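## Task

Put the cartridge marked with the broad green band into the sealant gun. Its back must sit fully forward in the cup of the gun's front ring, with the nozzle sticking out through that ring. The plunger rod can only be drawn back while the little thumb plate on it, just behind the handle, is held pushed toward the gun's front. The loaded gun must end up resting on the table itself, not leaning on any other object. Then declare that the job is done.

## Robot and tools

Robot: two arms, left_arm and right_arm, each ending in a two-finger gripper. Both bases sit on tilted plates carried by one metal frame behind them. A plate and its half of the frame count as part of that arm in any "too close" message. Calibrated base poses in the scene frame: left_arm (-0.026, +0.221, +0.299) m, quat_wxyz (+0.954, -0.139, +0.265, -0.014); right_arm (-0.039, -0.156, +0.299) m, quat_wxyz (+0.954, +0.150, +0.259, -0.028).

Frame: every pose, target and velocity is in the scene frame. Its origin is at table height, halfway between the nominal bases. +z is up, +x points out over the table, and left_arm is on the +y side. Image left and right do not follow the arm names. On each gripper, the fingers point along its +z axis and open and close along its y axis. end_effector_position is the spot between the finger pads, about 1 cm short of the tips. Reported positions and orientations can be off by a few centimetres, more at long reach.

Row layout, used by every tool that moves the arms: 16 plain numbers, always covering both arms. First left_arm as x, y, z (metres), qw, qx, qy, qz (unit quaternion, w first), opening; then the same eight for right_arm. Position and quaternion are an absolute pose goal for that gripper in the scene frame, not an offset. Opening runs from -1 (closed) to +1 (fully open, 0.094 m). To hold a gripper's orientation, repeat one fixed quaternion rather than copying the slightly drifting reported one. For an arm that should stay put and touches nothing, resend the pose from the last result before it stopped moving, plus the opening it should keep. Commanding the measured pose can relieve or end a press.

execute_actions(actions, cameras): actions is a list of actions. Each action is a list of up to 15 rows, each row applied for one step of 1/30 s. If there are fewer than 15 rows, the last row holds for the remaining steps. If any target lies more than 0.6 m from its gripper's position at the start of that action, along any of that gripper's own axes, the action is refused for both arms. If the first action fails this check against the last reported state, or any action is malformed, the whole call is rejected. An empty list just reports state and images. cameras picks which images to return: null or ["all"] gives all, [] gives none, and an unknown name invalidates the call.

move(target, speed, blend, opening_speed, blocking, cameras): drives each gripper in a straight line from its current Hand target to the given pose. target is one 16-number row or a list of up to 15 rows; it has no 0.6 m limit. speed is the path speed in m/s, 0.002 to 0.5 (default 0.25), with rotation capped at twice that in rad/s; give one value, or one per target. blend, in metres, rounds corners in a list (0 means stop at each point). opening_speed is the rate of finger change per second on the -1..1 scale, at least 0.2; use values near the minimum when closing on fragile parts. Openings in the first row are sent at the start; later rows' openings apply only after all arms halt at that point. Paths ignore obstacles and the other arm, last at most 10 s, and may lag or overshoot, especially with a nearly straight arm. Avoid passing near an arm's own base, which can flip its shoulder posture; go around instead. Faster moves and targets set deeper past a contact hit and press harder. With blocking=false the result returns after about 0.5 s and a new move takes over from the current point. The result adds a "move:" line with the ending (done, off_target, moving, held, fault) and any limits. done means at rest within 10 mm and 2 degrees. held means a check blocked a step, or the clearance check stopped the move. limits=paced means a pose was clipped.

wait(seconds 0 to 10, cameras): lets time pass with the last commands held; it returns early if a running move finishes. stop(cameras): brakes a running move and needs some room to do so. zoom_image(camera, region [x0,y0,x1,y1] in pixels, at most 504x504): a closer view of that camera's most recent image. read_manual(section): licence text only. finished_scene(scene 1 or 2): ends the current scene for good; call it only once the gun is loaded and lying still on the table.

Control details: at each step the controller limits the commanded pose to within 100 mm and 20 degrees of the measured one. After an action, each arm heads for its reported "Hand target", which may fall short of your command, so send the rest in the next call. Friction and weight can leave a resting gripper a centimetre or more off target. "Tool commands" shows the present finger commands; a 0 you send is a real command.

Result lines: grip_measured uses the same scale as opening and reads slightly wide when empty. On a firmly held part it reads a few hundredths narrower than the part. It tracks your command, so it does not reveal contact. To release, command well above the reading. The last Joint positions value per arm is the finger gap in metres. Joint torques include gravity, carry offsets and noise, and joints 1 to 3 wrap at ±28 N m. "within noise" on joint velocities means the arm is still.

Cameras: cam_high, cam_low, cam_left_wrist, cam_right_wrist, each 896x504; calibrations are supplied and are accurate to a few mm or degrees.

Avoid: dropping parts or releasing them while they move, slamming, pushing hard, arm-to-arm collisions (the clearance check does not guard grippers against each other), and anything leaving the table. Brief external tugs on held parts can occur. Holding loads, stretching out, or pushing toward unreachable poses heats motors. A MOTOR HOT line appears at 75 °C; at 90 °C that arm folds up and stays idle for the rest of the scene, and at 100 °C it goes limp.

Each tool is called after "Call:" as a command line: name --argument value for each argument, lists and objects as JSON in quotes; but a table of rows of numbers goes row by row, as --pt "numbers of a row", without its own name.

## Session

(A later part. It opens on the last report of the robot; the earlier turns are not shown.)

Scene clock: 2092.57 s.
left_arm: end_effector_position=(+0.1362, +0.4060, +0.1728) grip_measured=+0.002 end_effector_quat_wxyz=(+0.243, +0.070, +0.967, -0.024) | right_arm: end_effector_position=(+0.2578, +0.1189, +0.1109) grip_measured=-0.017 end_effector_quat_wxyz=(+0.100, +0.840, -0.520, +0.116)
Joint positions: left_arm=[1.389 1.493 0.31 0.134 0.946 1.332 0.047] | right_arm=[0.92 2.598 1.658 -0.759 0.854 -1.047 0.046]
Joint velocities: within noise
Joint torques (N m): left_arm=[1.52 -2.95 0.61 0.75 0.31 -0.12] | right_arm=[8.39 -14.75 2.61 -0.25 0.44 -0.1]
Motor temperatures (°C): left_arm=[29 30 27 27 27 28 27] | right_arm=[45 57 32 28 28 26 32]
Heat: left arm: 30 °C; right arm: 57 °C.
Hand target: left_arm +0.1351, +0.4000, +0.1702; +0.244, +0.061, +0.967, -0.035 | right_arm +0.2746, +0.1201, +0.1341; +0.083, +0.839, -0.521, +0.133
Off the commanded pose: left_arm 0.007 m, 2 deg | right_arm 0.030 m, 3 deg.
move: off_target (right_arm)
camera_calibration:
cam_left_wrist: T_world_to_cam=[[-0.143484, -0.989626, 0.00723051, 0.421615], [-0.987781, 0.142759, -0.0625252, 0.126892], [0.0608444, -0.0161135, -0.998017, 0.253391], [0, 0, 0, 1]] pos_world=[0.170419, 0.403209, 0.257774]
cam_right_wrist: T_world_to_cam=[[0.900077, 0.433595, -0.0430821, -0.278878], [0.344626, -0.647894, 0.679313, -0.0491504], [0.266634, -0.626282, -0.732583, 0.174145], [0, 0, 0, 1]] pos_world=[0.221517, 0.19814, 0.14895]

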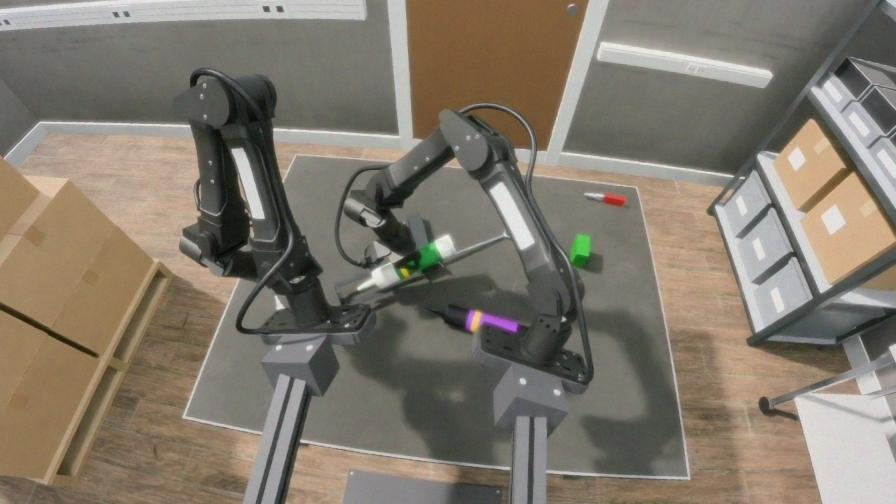

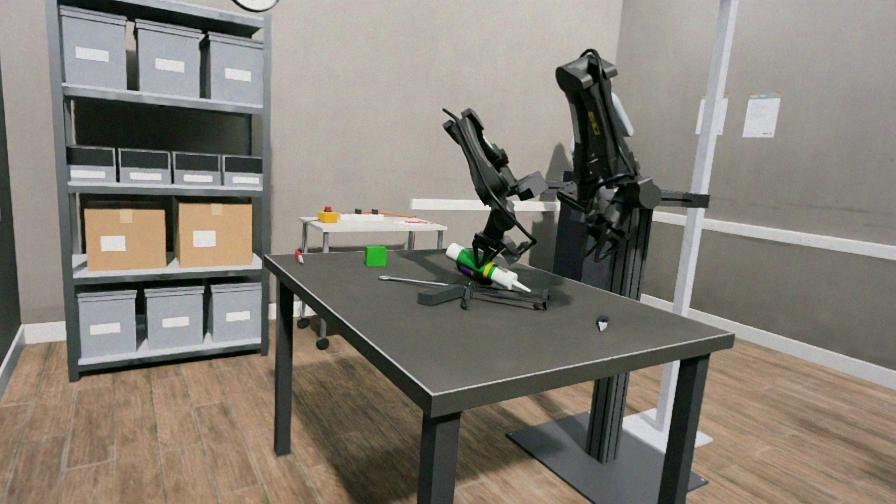

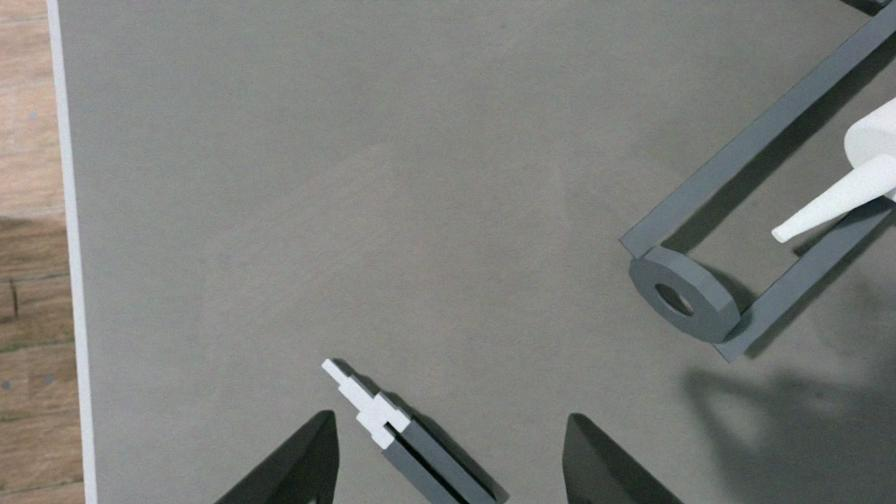

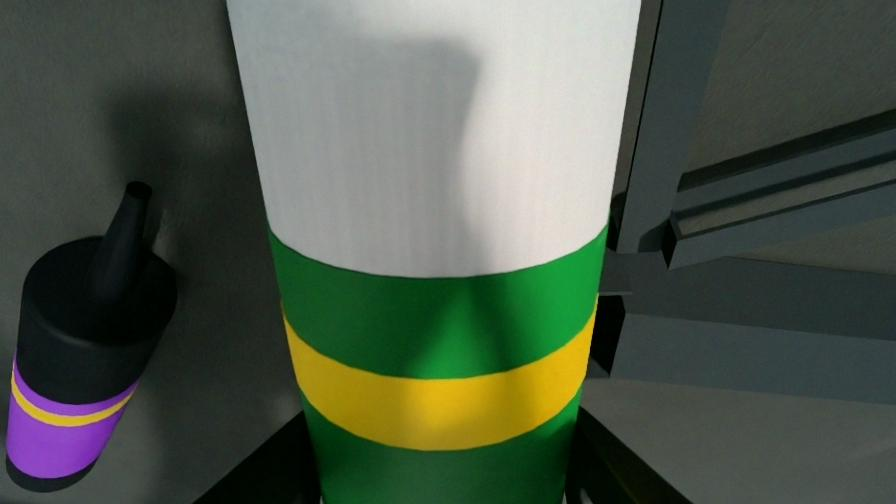

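Call:
move --pt "0.135 0.40 0.17 0.244 0.061 0.967 -0.035 -0.2 0.285 0.105 0.175 -0.0741 -0.8701 0.4675 -0.1377 -0.2" --pt "0.115 0.335 0.14 -0.0612 -0.8753 0.4655 -0.1153 -0.2 0.285 0.105 0.17 -0.0741 -0.8701 0.4675 -0.1377 -0.2" --speed 0.15

Scene clock: 2185.33 s.
left_arm: end_effector_position=(+0.1172, +0.3405, +0.1414) grip_measured=-0.198 end_effector_quat_wxyz=(+0.045, +0.872, -0.475, +0.114) | right_arm: end_effector_position=(+0.2780, +0.1008, +0.1483) grip_measured=-0.017 end_effector_quat_wxyz=(+0.090, +0.866, -0.477, +0.118)
Joint positions: left_arm=[1.061 1.42 0.224 0.085 0.548 -1.168 0.038] | right_arm=[0.92 2.443 1.563 -0.768 0.866 -1.181 0.046]
Joint velocities: within noise
Joint torques (N m): left_arm=[0.44 -2.63 1.01 0.19 0.15 -0.12] | right_arm=[9.65 -12.98 2.62 -0.15 0.5 -0.04]
Motor temperatures (°C): left_arm=[29 30 27 27 27 28 27] | right_arm=[42 51 32 27 28 26 32]
Heat: left arm: 30 °C; right arm: 51 °C.
Hand target: left_arm +0.1150, +0.3350, +0.1402; +0.061, +0.875, -0.466, +0.115 | right_arm +0.2848, +0.1051, +0.1692; +0.074, +0.870, -0.468, +0.137
Off the commanded pose: left_arm 0.006 m, 2 deg | right_arm 0.023 m, 3 deg.
move: off_target (right_arm)
camera_calibration:
cam_left_wrist: T_world_to_cam=[[0.838195, 0.544926, 0.0220201, -0.285367], [0.414222, -0.662373, 0.624246, 0.128214], [0.354753, -0.514118, -0.780918, 0.326633], [0, 0, 0, 1]] pos_world=[0.0702103, 0.408358, 0.18132]
cam_right_wrist: T_world_to_cam=[[0.851651, 0.522768, -0.0374652, -0.284032], [0.408381, -0.617097, 0.672619, -0.113104], [0.328504, -0.588137, -0.73904, 0.164732], [0, 0, 0, 1]] pos_world=[0.233971, 0.175572, 0.187178]

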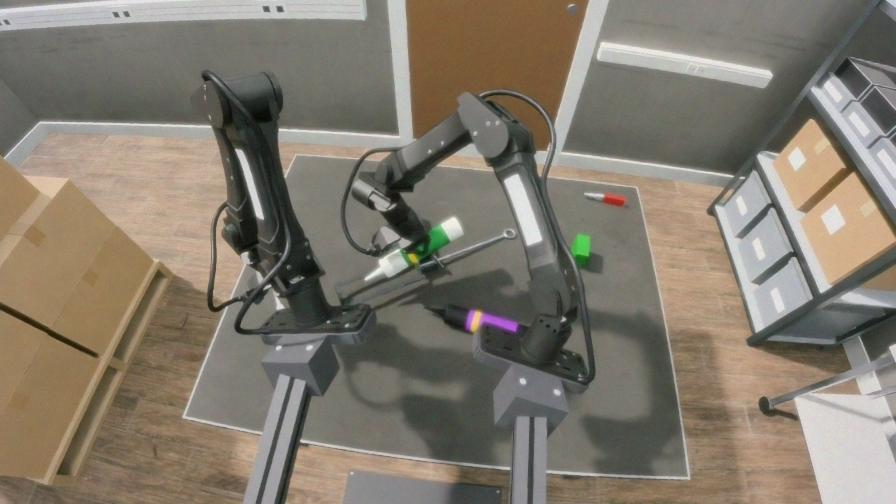

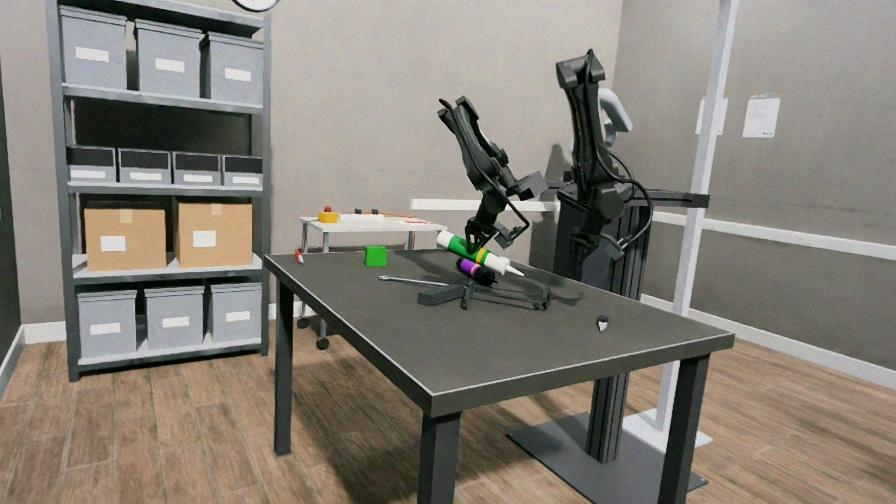

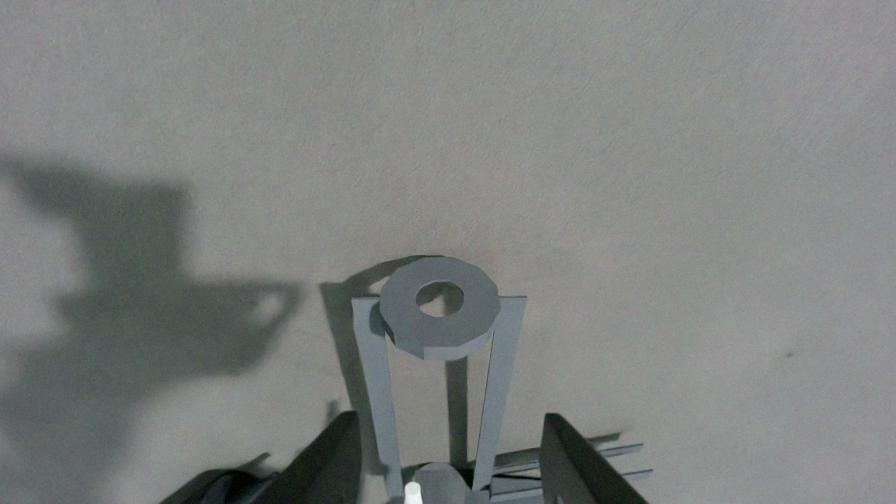

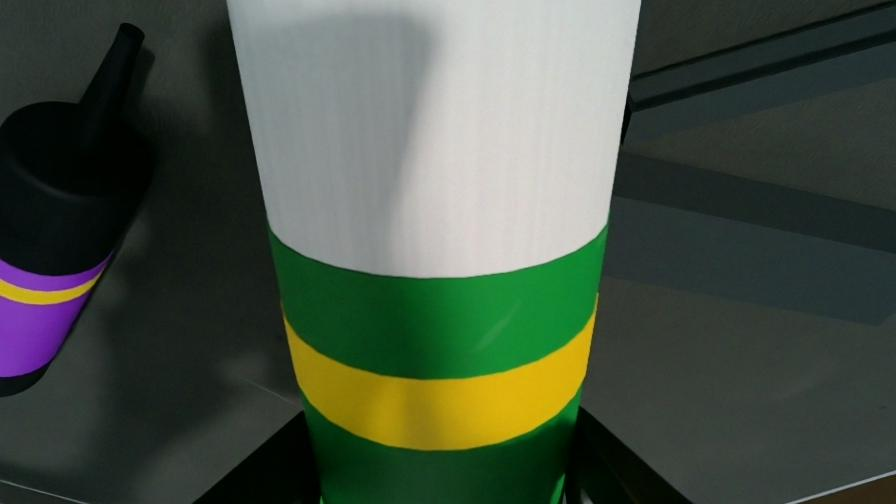

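Call:
move --pt "0.126 0.3125 0.08 -0.0612 -0.8753 0.4655 -0.1153 -0.3 0.290 0.110 0.165 -0.0741 -0.8701 0.4675 -0.1377 -0.2" --pt "0.126 0.3125 0.02 -0.0612 -0.8753 0.4655 -0.1153 -0.3 0.290 0.110 0.165 -0.0741 -0.8701 0.4675 -0.1377 -0.2" --speed 0.1

Scene clock: 2228.83 s.
left_arm: end_effector_position=(+0.1289, +0.3147, +0.0241) grip_measured=-0.298 end_effector_quat_wxyz=(+0.058, +0.873, -0.469, +0.119) | right_arm: end_effector_position=(+0.2781, +0.1009, +0.1483) grip_measured=-0.017 end_effector_quat_wxyz=(+0.090, +0.869, -0.472, +0.118)
Joint positions: left_arm=[0.785 2.241 0.382 0.854 0.428 -1.444 0.033] | right_arm=[0.92 2.443 1.563 -0.767 0.866 -1.194 0.046]
Joint velocities: within noise
Joint torques (N m): left_arm=[0.62 -3.85 -3.23 0.6 0.06 -0.12] | right_arm=[9.02 -11.11 5.74 -0.18 0.51 -0.08]
Motor temperatures (°C): left_arm=[29 29 27 27 27 28 27] | right_arm=[42 51 31 27 28 26 32]
Heat: left arm: 29 °C; right arm: 51 °C.
Hand target: left_arm +0.1260, +0.3126, +0.0202; +0.061, +0.875, -0.466, +0.115 | right_arm +0.2895, +0.1097, +0.1650; +0.074, +0.870, -0.468, +0.137
Off the commanded pose: left_arm 0.006 m, 1 deg | right_arm 0.022 m, 3 deg.
move: off_target (right_arm)
camera_calibration:
cam_left_wrist: T_world_to_cam=[[0.833119, 0.553078, 0.00406223, -0.280032], [0.422499, -0.641129, 0.640663, 0.171384], [0.356941, -0.532032, -0.767812, 0.222686], [0, 0, 0, 1]] pos_world=[0.081405, 0.383235, 0.0623194]
cam_right_wrist: T_world_to_cam=[[0.84529, 0.532746, -0.0408239, -0.282837], [0.41777, -0.61136, 0.672092, -0.11619], [0.333096, -0.585168, -0.739342, 0.163212], [0, 0, 0, 1]] pos_world=[0.233255, 0.175153, 0.187213]

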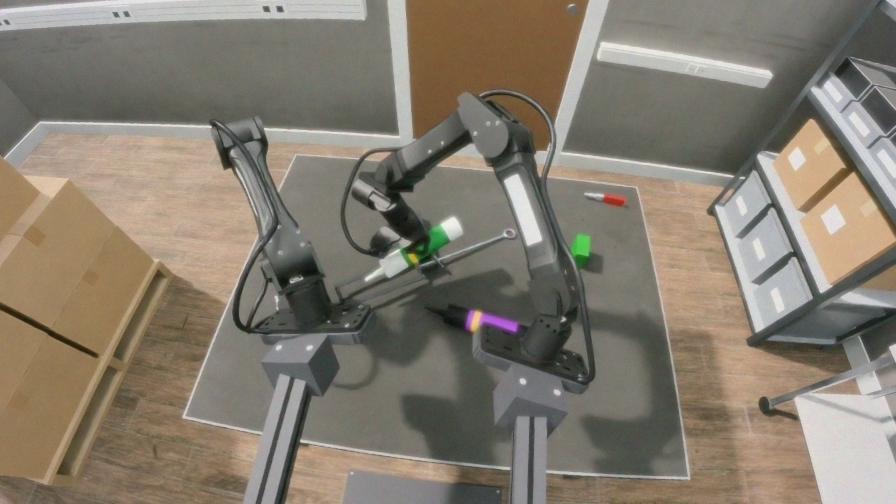

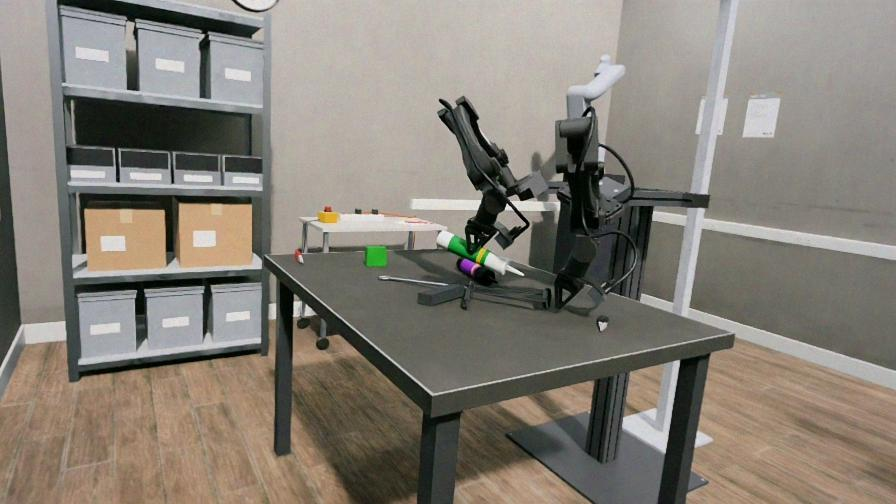

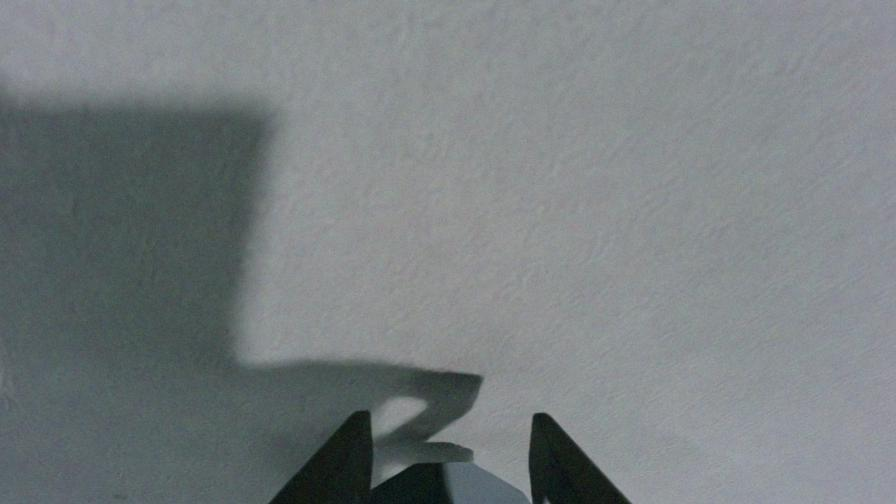

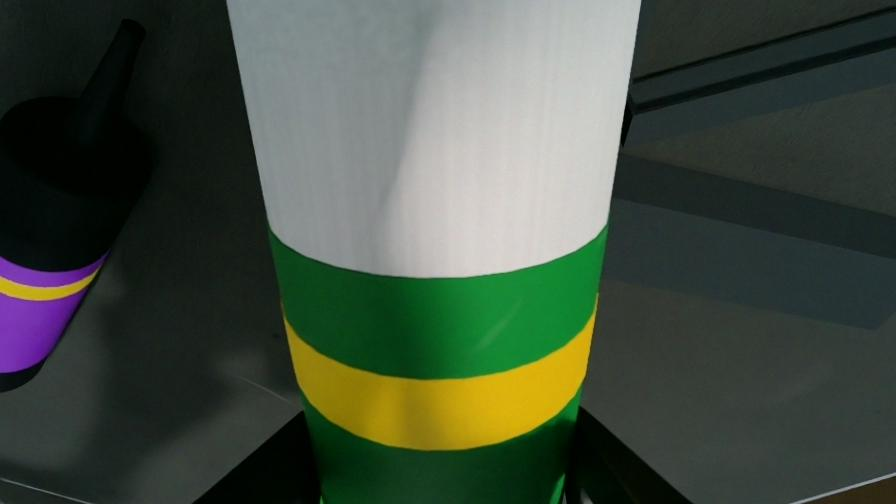

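Call:
move --target '[0.157, 0.267, 0.018, -0.0612, -0.8753, 0.4655, -0.1153, -0.3, 0.290, 0.110, 0.165, -0.0741, -0.8701, 0.4675, -0.1377, -0.2]' --speed 0.05

Call:
zoom_image --camera "cam_low" --region '[400, 220, 620, 340]'

Scene clock: 2237.70 s.
left_arm: end_effector_position=(+0.1675, +0.2754, +0.0184) grip_measured=-0.298 end_effector_quat_wxyz=(+0.048, +0.873, -0.470, +0.122) | right_arm: end_effector_position=(+0.2781, +0.1010, +0.1483) grip_measured=-0.017 end_effector_quat_wxyz=(+0.090, +0.869, -0.472, +0.118)
Joint positions: left_arm=[0.523 2.247 0.382 0.959 0.271 -1.674 0.033] | right_arm=[0.92 2.443 1.563 -0.767 0.866 -1.194 0.046]
Joint velocities: within noise
Joint torques (N m): left_arm=[-0.85 -3.95 -5.22 0.84 0.11 -0.15] | right_arm=[9.1 -11.04 5.75 -0.17 0.5 -0.07]
Motor temperatures (°C): left_arm=[29 30 27 27 27 28 27] | right_arm=[42 50 32 27 28 26 32]
Heat: left arm: 30 °C; right arm: 50 °C.
Hand target: left_arm +0.1570, +0.2672, +0.0183; +0.061, +0.875, -0.466, +0.115 | right_arm +0.2896, +0.1098, +0.1650; +0.074, +0.870, -0.468, +0.137
Off the commanded pose: left_arm 0.013 m, 2 deg | right_arm 0.022 m, 3 deg.
move: off_target (left_arm, right_arm)
camera_calibration:
cam_left_wrist: T_world_to_cam=[[0.833011, 0.552732, 0.0240724, -0.290696], [0.413514, -0.650925, 0.636635, 0.137732], [0.367558, -0.52037, -0.77079, 0.178597], [0, 0, 0, 1]] pos_world=[0.119554, 0.343266, 0.0569732]
cam_right_wrist: T_world_to_cam=[[0.845338, 0.532707, -0.0403276, -0.283052], [0.417513, -0.611669, 0.67197, -0.116021], [0.333296, -0.58488, -0.739479, 0.16317], [0, 0, 0, 1]] pos_world=[0.233331, 0.175252, 0.187208]

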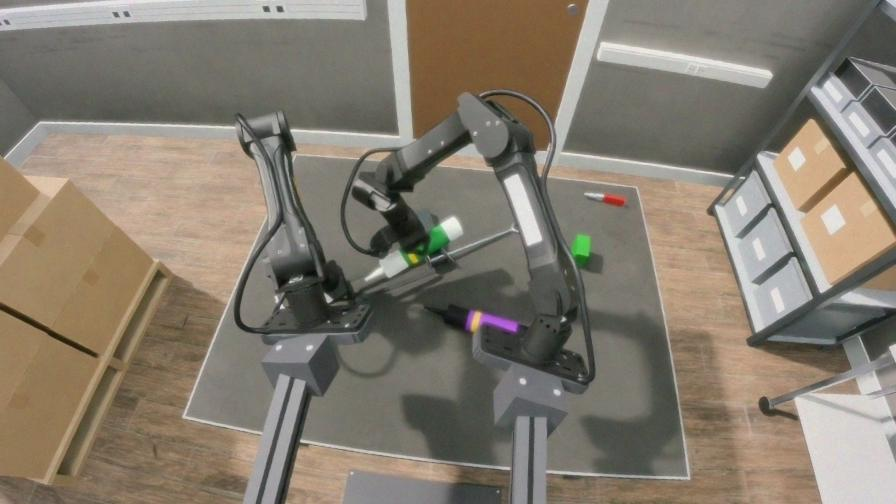

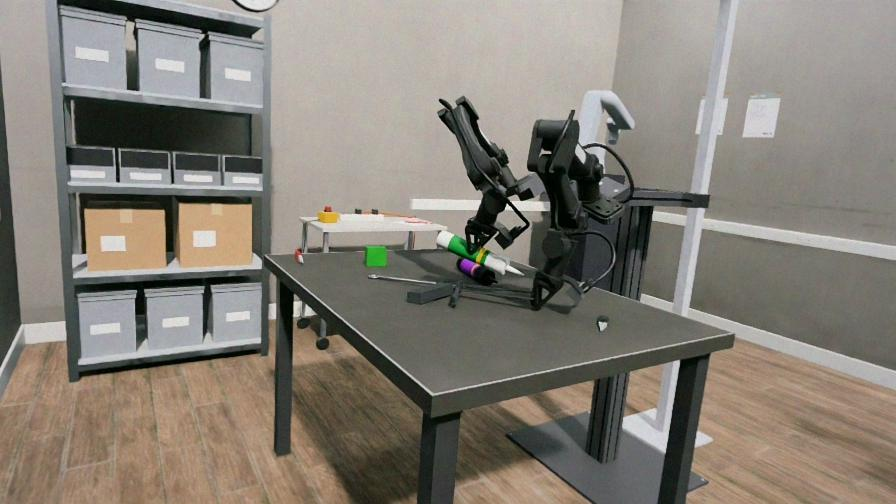

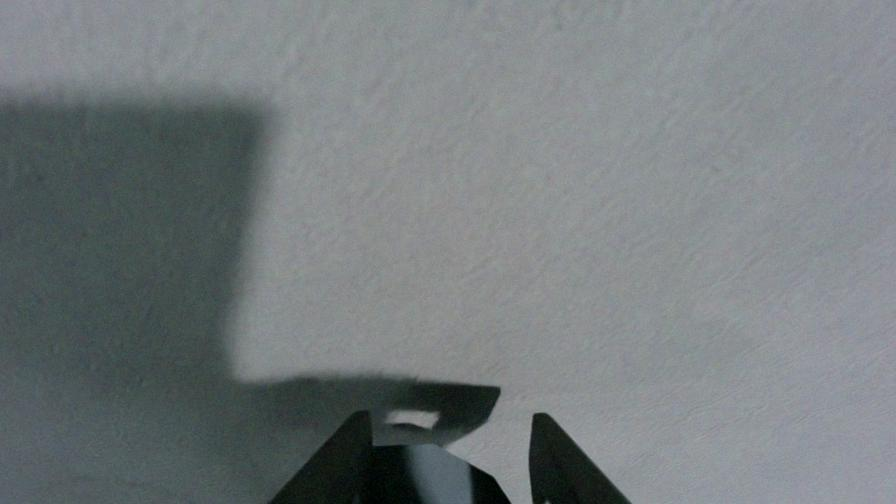

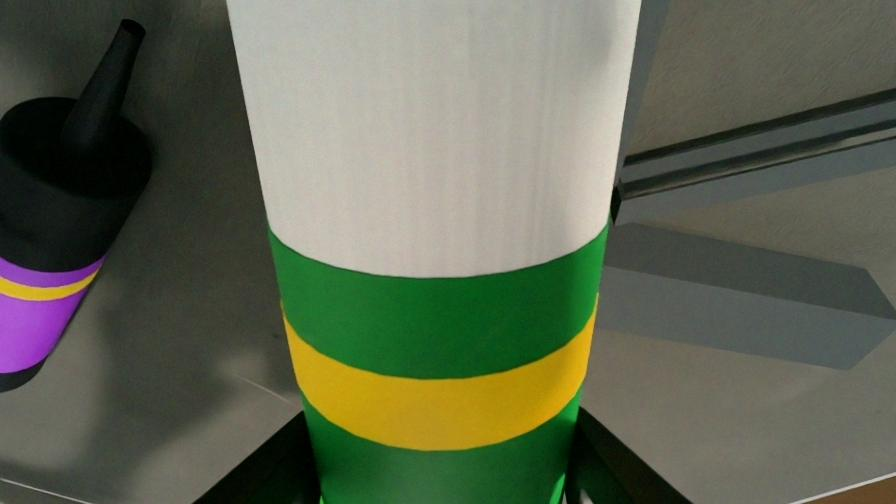

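Scaled by 2.291.

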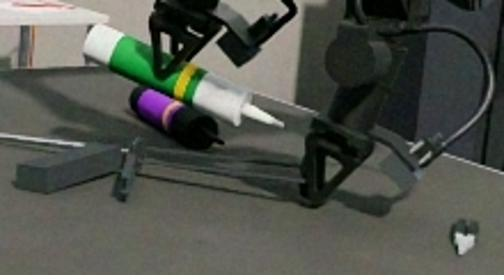

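Call:
move --pt "0.150 0.28 0.03 -0.0612 -0.8753 0.4655 -0.1153 -0.3 0.290 0.110 0.165 -0.0741 -0.8701 0.4675 -0.1377 -0.2" --pt "0.145 0.29 0.13 -0.0612 -0.8753 0.4655 -0.1153 -0.3 0.290 0.110 0.165 -0.0741 -0.8701 0.4675 -0.1377 -0.2" --speed 0.12 --cameras '["cam_left_wrist","cam_low"]'

Scene clock: 2246.63 s.
left_arm: end_effector_position=(+0.1448, +0.2892, +0.1289) grip_measured=-0.298 end_effector_quat_wxyz=(+0.059, +0.877, -0.463, +0.116) | right_arm: end_effector_position=(+0.2781, +0.1010, +0.1483) grip_measured=-0.017 end_effector_quat_wxyz=(+0.090, +0.869, -0.472, +0.118)
Joint positions: left_arm=[0.694 1.428 0.136 0.315 0.373 -1.538 0.033] | right_arm=[0.92 2.443 1.563 -0.767 0.866 -1.194 0.046]
Joint velocities: within noise
Joint torques (N m): left_arm=[0.85 -5.14 0.17 0.32 0.17 0.11] | right_arm=[9.03 -10.99 5.76 -0.16 0.49 -0.07]
Motor temperatures (°C): left_arm=[29 30 27 27 27 28 27] | right_arm=[42 49 32 27 28 26 32]
Heat: left arm: 30 °C; right arm: 49 °C.
Hand target: left_arm +0.1449, +0.2899, +0.1299; +0.061, +0.875, -0.465, +0.115 | right_arm +0.2896, +0.1098, +0.1650; +0.074, +0.870, -0.468, +0.137
Off the commanded pose: left_arm 0.001 m, 0 deg | right_arm 0.022 m, 3 deg.
move: off_target (right_arm)
camera_calibration:
cam_left_wrist: T_world_to_cam=[[0.826661, 0.562684, -0.00430779, -0.280377], [0.436014, -0.635688, 0.637018, 0.0780907], [0.355702, -0.528476, -0.770837, 0.28335], [0, 0, 0, 1]] pos_world=[0.0969398, 0.357149, 0.167464]
Images, in order (width x height): cam_low 896x504, cam_left_wrist 896x504.

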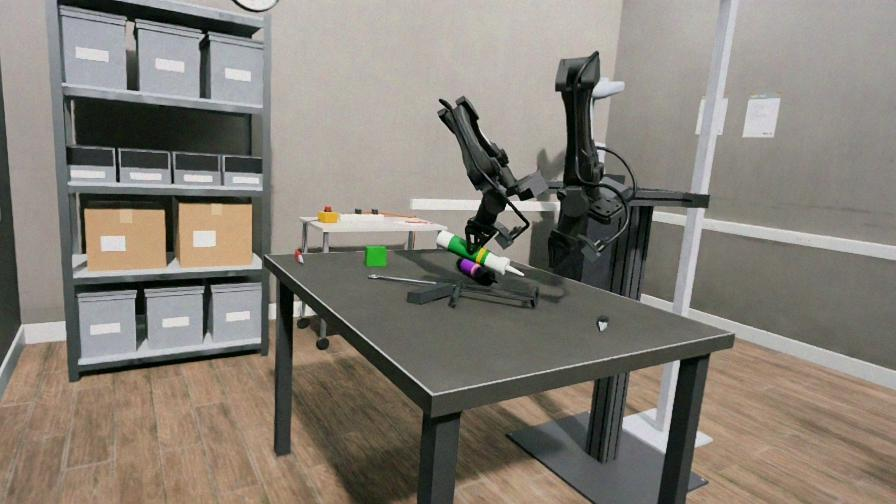

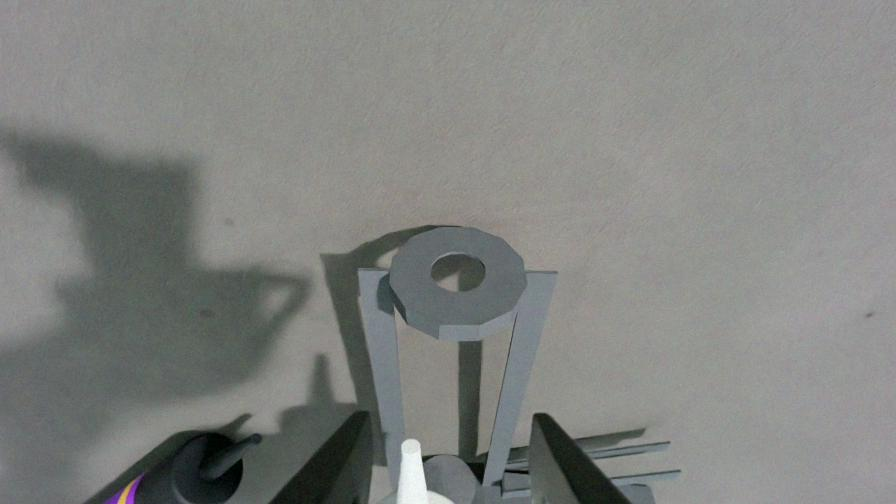

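Call:
move --pt "0.145 0.29 0.13 -0.0612 -0.8753 0.4655 -0.1153 -0.3 0.305 0.116 0.165 -0.0741 -0.8701 0.4675 -0.1377 -0.2" --pt "0.145 0.29 0.13 -0.0612 -0.8753 0.4655 -0.1153 -0.3 0.2950 0.112 0.115 -0.0741 -0.8701 0.4675 -0.1377 -0.2" --speed 0.08 --cameras '["cam_left_wrist"]'

Scene clock: 2268.57 s.
left_arm: end_effector_position=(+0.1456, +0.2897, +0.1288) grip_measured=-0.298 end_effector_quat_wxyz=(+0.059, +0.876, -0.464, +0.116) | right_arm: end_effector_position=(+0.2958, +0.1125, +0.1106) grip_measured=-0.017 end_effector_quat_wxyz=(+0.071, +0.866, -0.480, +0.123)
Joint positions: left_arm=[0.694 1.428 0.138 0.314 0.373 -1.537 0.033] | right_arm=[0.862 2.53 1.613 -0.603 0.867 -1.306 0.046]
Joint velocities: within noise
Joint torques (N m): left_arm=[0.76 -5.03 0.05 0.34 0.14 0.11] | right_arm=[8.23 -10.17 2.59 0.06 0.5 -0.1]
Motor temperatures (°C): left_arm=[29 30 27 27 27 28 27] | right_arm=[42 49 32 27 28 26 32]
Heat: left arm: 30 °C; right arm: 49 °C.
Hand target: left_arm +0.1449, +0.2899, +0.1299; +0.061, +0.875, -0.466, +0.115 | right_arm +0.2951, +0.1122, +0.1151; +0.074, +0.870, -0.468, +0.138
Off the commanded pose: left_arm 0.001 m, 0 deg | right_arm 0.005 m, 2 deg.
move: done
camera_calibration:
cam_left_wrist: T_world_to_cam=[[0.827176, 0.561937, -0.00258309, -0.281396], [0.434411, -0.636527, 0.637276, 0.0785267], [0.356465, -0.528261, -0.770631, 0.283111], [0, 0, 0, 1]] pos_world=[0.0977317, 0.357668, 0.167404]
Images, in order (width x height): cam_left_wrist 896x504.

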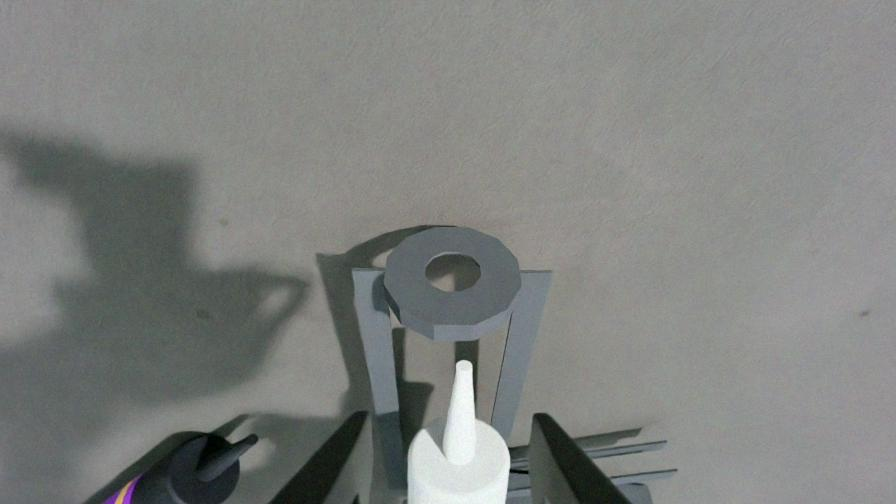

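Call:
move --target '[0.145, 0.29, 0.13, -0.0612, -0.8753, 0.4655, -0.1153, -0.3, 0.2945, 0.1115, 0.098, -0.072, -0.8769, 0.4545, -0.1388, -0.2]' --speed 0.06 --cameras '["cam_left_wrist","cam_low"]'

Call:
zoom_image --camera "cam_low" --region '[420, 220, 580, 320]'

Scene clock: 2277.93 s.
left_arm: end_effector_position=(+0.1456, +0.2896, +0.1289) grip_measured=-0.298 end_effector_quat_wxyz=(+0.059, +0.876, -0.464, +0.116) | right_arm: end_effector_position=(+0.2953, +0.1119, +0.0940) grip_measured=-0.017 end_effector_quat_wxyz=(+0.068, +0.873, -0.467, +0.124)
Joint positions: left_arm=[0.694 1.428 0.138 0.314 0.374 -1.537 0.033] | right_arm=[0.841 2.556 1.596 -0.519 0.867 -1.38 0.046]
Joint velocities: within noise
Joint torques (N m): left_arm=[0.83 -5.07 0.01 0.34 0.16 0.09] | right_arm=[8.2 -10.02 2.45 0.08 0.51 -0.04]
Motor temperatures (°C): left_arm=[29 30 27 27 27 28 27] | right_arm=[42 49 32 27 28 26 32]
Heat: left arm: 30 °C; right arm: 49 °C.
Hand target: left_arm +0.1449, +0.2899, +0.1300; +0.061, +0.875, -0.465, +0.115 | right_arm +0.2945, +0.1116, +0.0980; +0.072, +0.877, -0.455, +0.139
Off the commanded pose: left_arm 0.001 m, 0 deg | right_arm 0.004 m, 2 deg.
move: done
camera_calibration:
cam_left_wrist: T_world_to_cam=[[0.827151, 0.561973, -0.00294934, -0.281267], [0.434492, -0.636169, 0.637579, 0.0783081], [0.356425, -0.528655, -0.77038, 0.283168], [0, 0, 0, 1]] pos_world=[0.0976977, 0.35758, 0.16739]
Images, in order (width x height): cam_low 896x504, cam_left_wrist 896x504.

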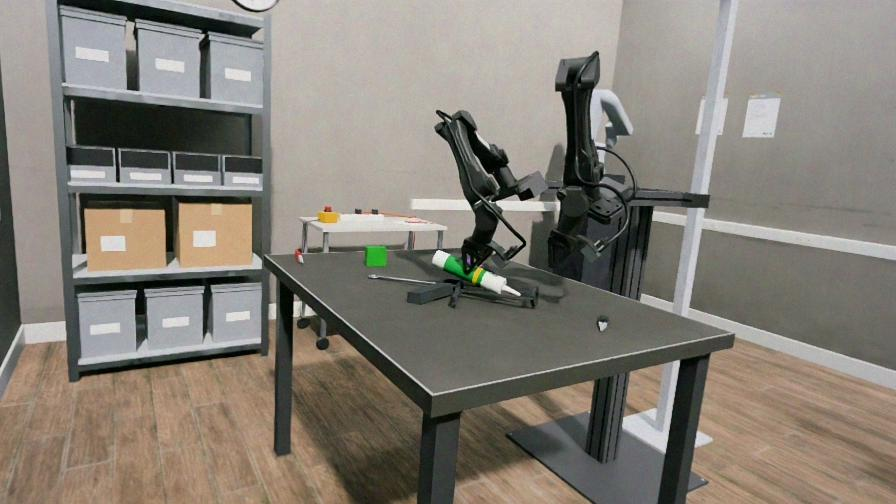

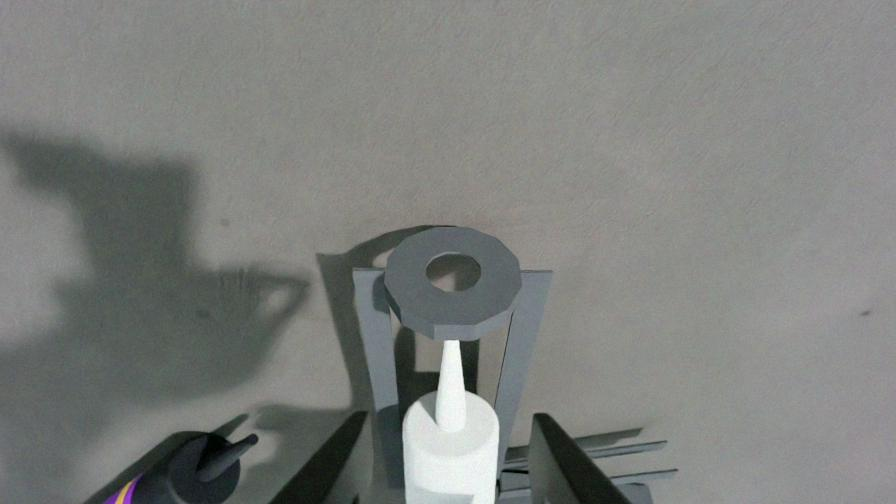

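Scaled by 3.150.

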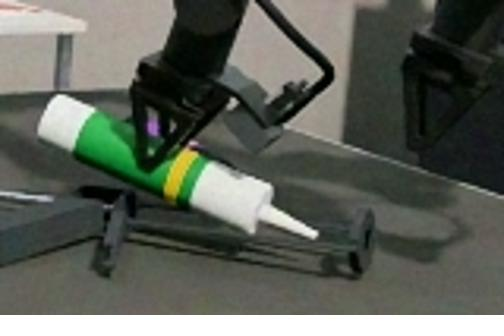

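Call:
move --pt "0.1478 0.289 0.08 -0.0612 -0.8753 0.4655 -0.1153 -0.3 0.2945 0.1115 0.098 -0.072 -0.8769 0.4545 -0.1388 -0.2" --pt "0.1478 0.289 0.018 -0.0612 -0.8753 0.4655 -0.1153 -0.3 0.2945 0.1115 0.098 -0.072 -0.8769 0.4545 -0.1388 -0.2" --speed 0.1 --cameras '["cam_left_wrist","cam_low"]'

Call:
zoom_image --camera "cam_low" --region '[420, 220, 600, 330]'

Scene clock: 2309.53 s.
left_arm: end_effector_position=(+0.1510, +0.2912, +0.0221) grip_measured=-0.298 end_effector_quat_wxyz=(+0.058, +0.873, -0.469, +0.120) | right_arm: end_effector_position=(+0.2955, +0.1121, +0.0940) grip_measured=-0.017 end_effector_quat_wxyz=(+0.067, +0.873, -0.467, +0.124)
Joint positions: left_arm=[0.633 2.232 0.375 0.904 0.344 -1.58 0.033] | right_arm=[0.841 2.556 1.596 -0.517 0.867 -1.381 0.046]
Joint velocities: within noise
Joint torques (N m): left_arm=[-0.03 -3.95 -3.15 0.74 0.05 -0.17] | right_arm=[8.14 -10.06 2.45 0.09 0.53 -0.05]
Motor temperatures (°C): left_arm=[29 30 27 27 27 28 27] | right_arm=[41 51 31 27 29 26 32]
Heat: left arm: 30 °C; right arm: 51 °C.
Hand target: left_arm +0.1478, +0.2891, +0.0182; +0.061, +0.875, -0.466, +0.115 | right_arm +0.2945, +0.1116, +0.0980; +0.072, +0.877, -0.455, +0.139
Off the commanded pose: left_arm 0.006 m, 1 deg | right_arm 0.004 m, 2 deg.
move: done
camera_calibration:
cam_left_wrist: T_world_to_cam=[[0.833056, 0.553168, 0.00465223, -0.285507], [0.421817, -0.640641, 0.641598, 0.148181], [0.357892, -0.532525, -0.767027, 0.200721], [0, 0, 0, 1]] pos_world=[0.103501, 0.359753, 0.0602135]
Images, in order (width x height): cam_low 896x504, cam_left_wrist 896x504.

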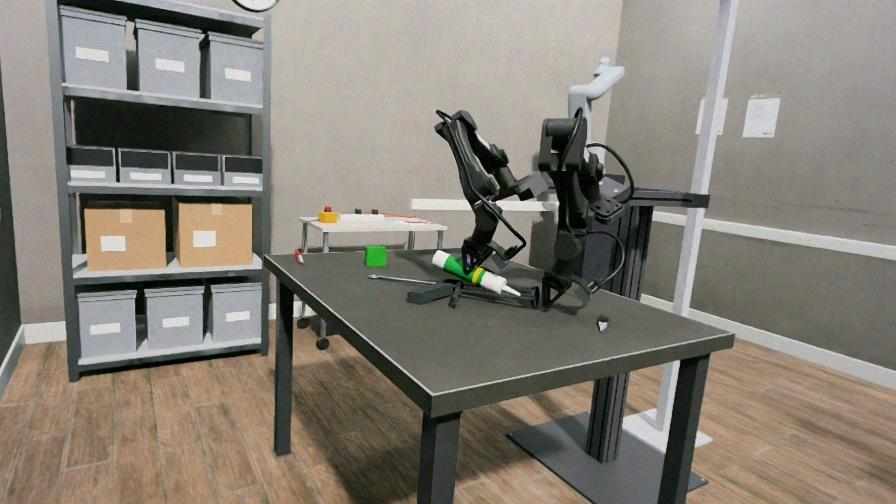

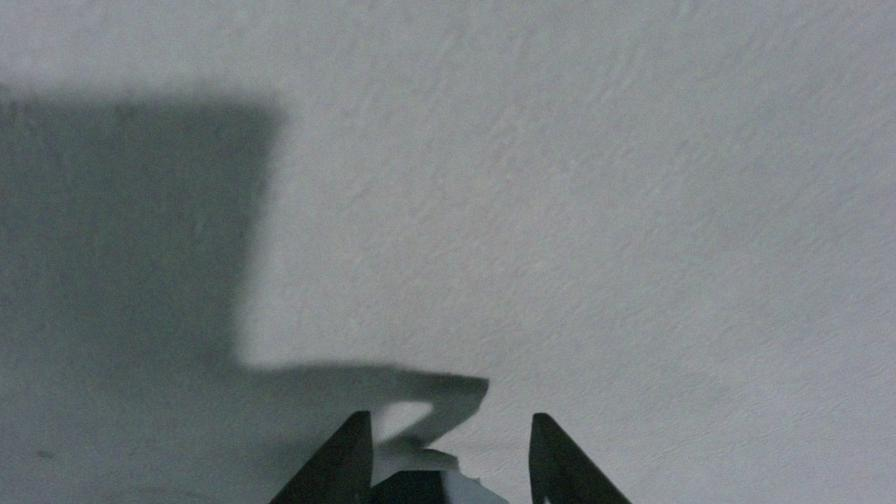

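Scaled by 2.800.

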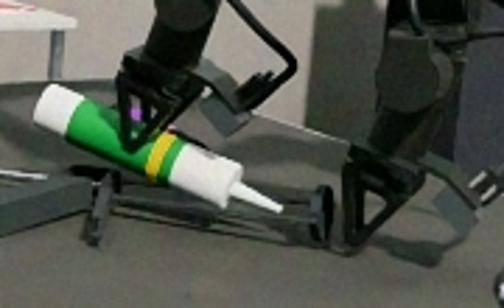

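Call:
move --target '[0.168, 0.2395, 0.018, -0.0612, -0.8753, 0.4655, -0.1153, -0.3, 0.2945, 0.1115, 0.098, -0.072, -0.8769, 0.4545, -0.1388, -0.2]' --speed 0.04 --cameras '["cam_left_wrist","cam_low"]'

Call:
zoom_image --camera "cam_low" --region '[420, 220, 600, 330]'

Scene clock: 2317.87 s.
left_arm: end_effector_position=(+0.1774, +0.2470, +0.0182) grip_measured=-0.298 end_effector_quat_wxyz=(+0.049, +0.874, -0.468, +0.120) | right_arm: end_effector_position=(+0.2956, +0.1122, +0.0940) grip_measured=-0.017 end_effector_quat_wxyz=(+0.067, +0.873, -0.466, +0.124)
Joint positions: left_arm=[0.382 2.267 0.375 1.006 0.182 -1.79 0.033] | right_arm=[0.841 2.556 1.596 -0.517 0.867 -1.381 0.046]
Joint velocities: within noise
Joint torques (N m): left_arm=[-1.57 -4.04 -5.15 0.95 0.13 -0.15] | right_arm=[8.1 -10.03 2.44 0.09 0.53 -0.06]
Motor temperatures (°C): left_arm=[29 30 27 27 26 28 27] | right_arm=[41 51 31 27 29 26 32]
Heat: left arm: 30 °C; right arm: 51 °C.
Hand target: left_arm +0.1680, +0.2397, +0.0183; +0.061, +0.875, -0.466, +0.115 | right_arm +0.2946, +0.1116, +0.0980; +0.072, +0.877, -0.454, +0.139
Off the commanded pose: left_arm 0.012 m, 2 deg | right_arm 0.004 m, 2 deg.
move: off_target (left_arm)
camera_calibration:
cam_left_wrist: T_world_to_cam=[[0.831253, 0.55557, 0.0189979, -0.283535], [0.418819, -0.648383, 0.63576, 0.113716], [0.365527, -0.52052, -0.771653, 0.160475], [0, 0, 0, 1]] pos_world=[0.129405, 0.314786, 0.0569213]
Images, in order (width x height): cam_low 896x504, cam_left_wrist 896x504.

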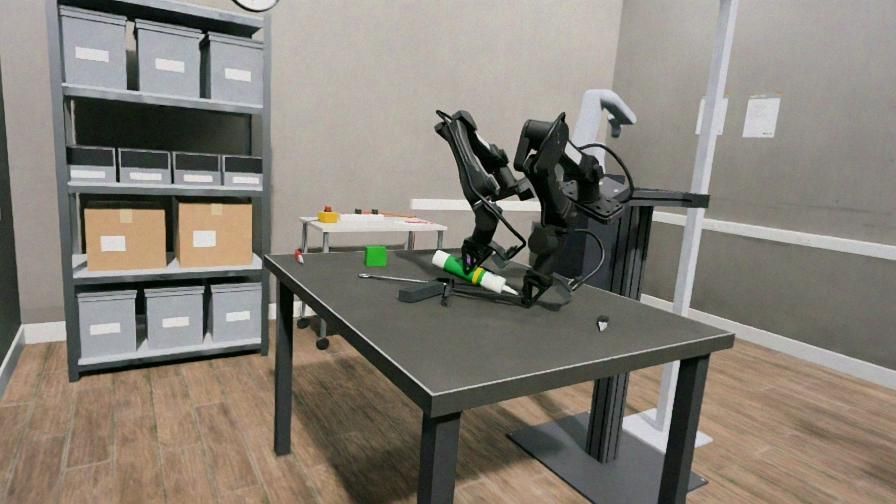

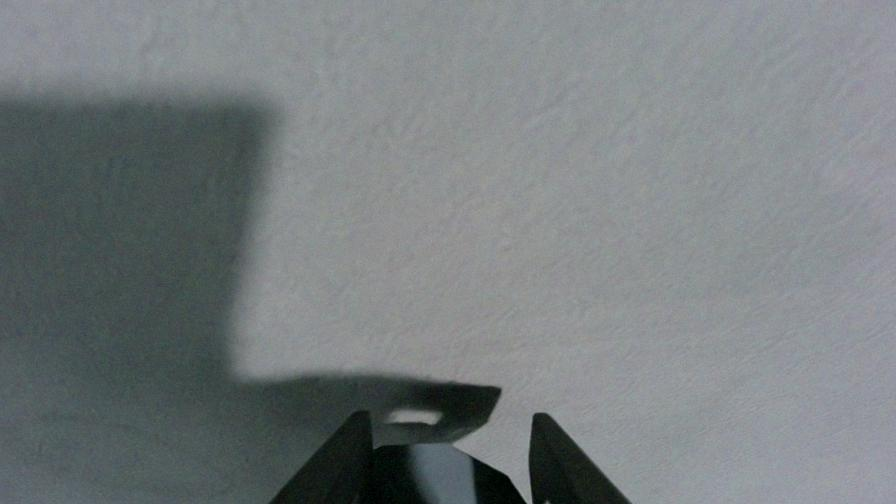

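Scaled by 2.800.

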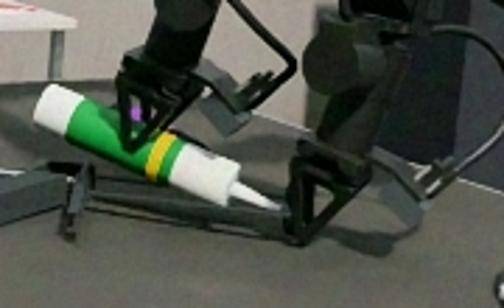

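Call:
move --pt "0.160 0.255 0.03 -0.0612 -0.8753 0.4655 -0.1153 -0.3 0.2945 0.1115 0.098 -0.072 -0.8769 0.4545 -0.1388 -0.2" --pt "0.158 0.27 0.13 -0.0612 -0.8753 0.4655 -0.1153 -0.3 0.2945 0.1115 0.098 -0.072 -0.8769 0.4545 -0.1388 -0.2" --speed 0.12 --cameras '["cam_left_wrist","cam_low"]'

Call:
zoom_image --camera "cam_left_wrist" --region '[340, 200, 560, 420]'

Scene clock: 2327.87 s.
left_arm: end_effector_position=(+0.1586, +0.2696, +0.1294) grip_measured=-0.298 end_effector_quat_wxyz=(+0.058, +0.877, -0.463, +0.117) | right_arm: end_effector_position=(+0.2956, +0.1122, +0.0940) grip_measured=-0.017 end_effector_quat_wxyz=(+0.067, +0.873, -0.466, +0.124)
Joint positions: left_arm=[0.532 1.409 0.121 0.36 0.28 -1.679 0.033] | right_arm=[0.841 2.556 1.596 -0.517 0.867 -1.381 0.046]
Joint velocities: within noise
Joint torques (N m): left_arm=[0.38 -4.72 0.25 0.41 0.17 0.07] | right_arm=[8.17 -10 2.43 0.09 0.51 -0.06]
Motor temperatures (°C): left_arm=[29 30 27 27 26 28 27] | right_arm=[41 51 31 27 29 26 32]
Heat: left arm: 30 °C; right arm: 51 °C.
Hand target: left_arm +0.1580, +0.2699, +0.1300; +0.061, +0.875, -0.466, +0.115 | right_arm +0.2945, +0.1116, +0.0980; +0.072, +0.877, -0.454, +0.139
Off the commanded pose: left_arm 0.001 m, 1 deg | right_arm 0.004 m, 2 deg.
move: done
camera_calibration:
cam_left_wrist: T_world_to_cam=[[0.826217, 0.563352, 0.000542928, -0.28152], [0.433498, -0.636387, 0.638037, 0.0597733], [0.359785, -0.526922, -0.770005, 0.267356], [0, 0, 0, 1]] pos_world=[0.110494, 0.337509, 0.167881]
Images, in order (width x height): cam_low 896x504, cam_left_wrist 896x504.

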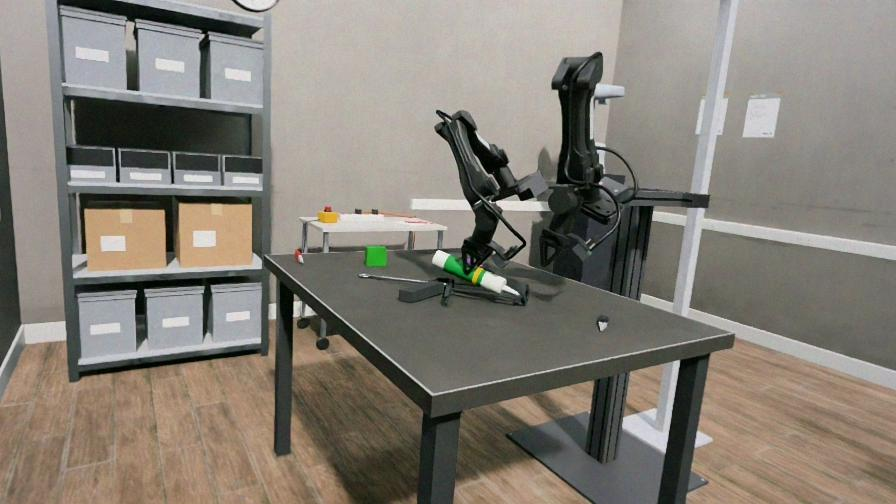

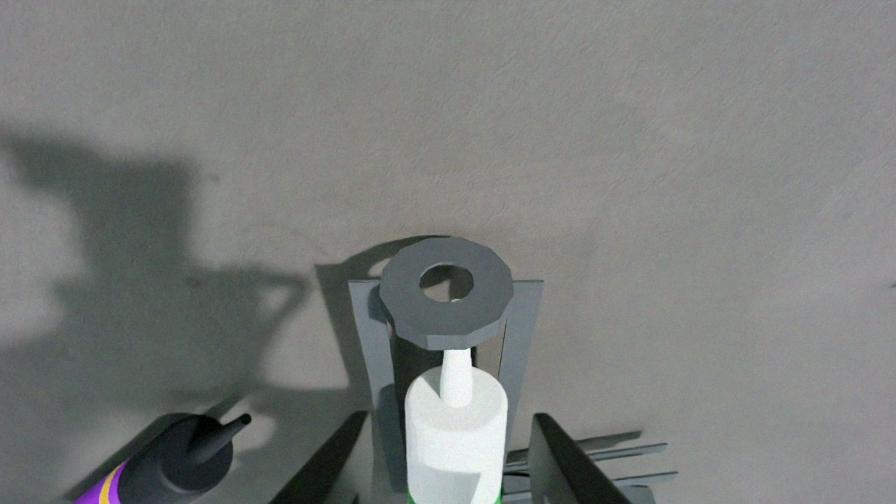

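Scaled by 2.291.

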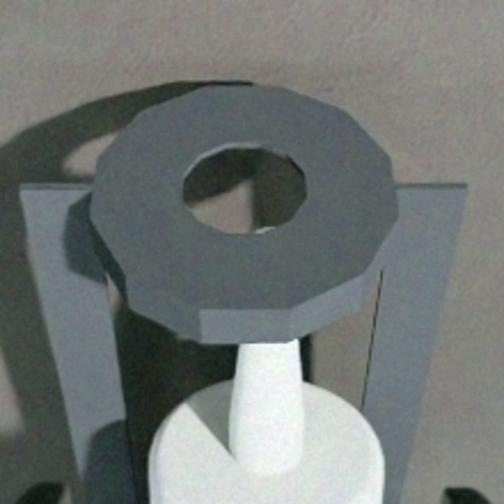

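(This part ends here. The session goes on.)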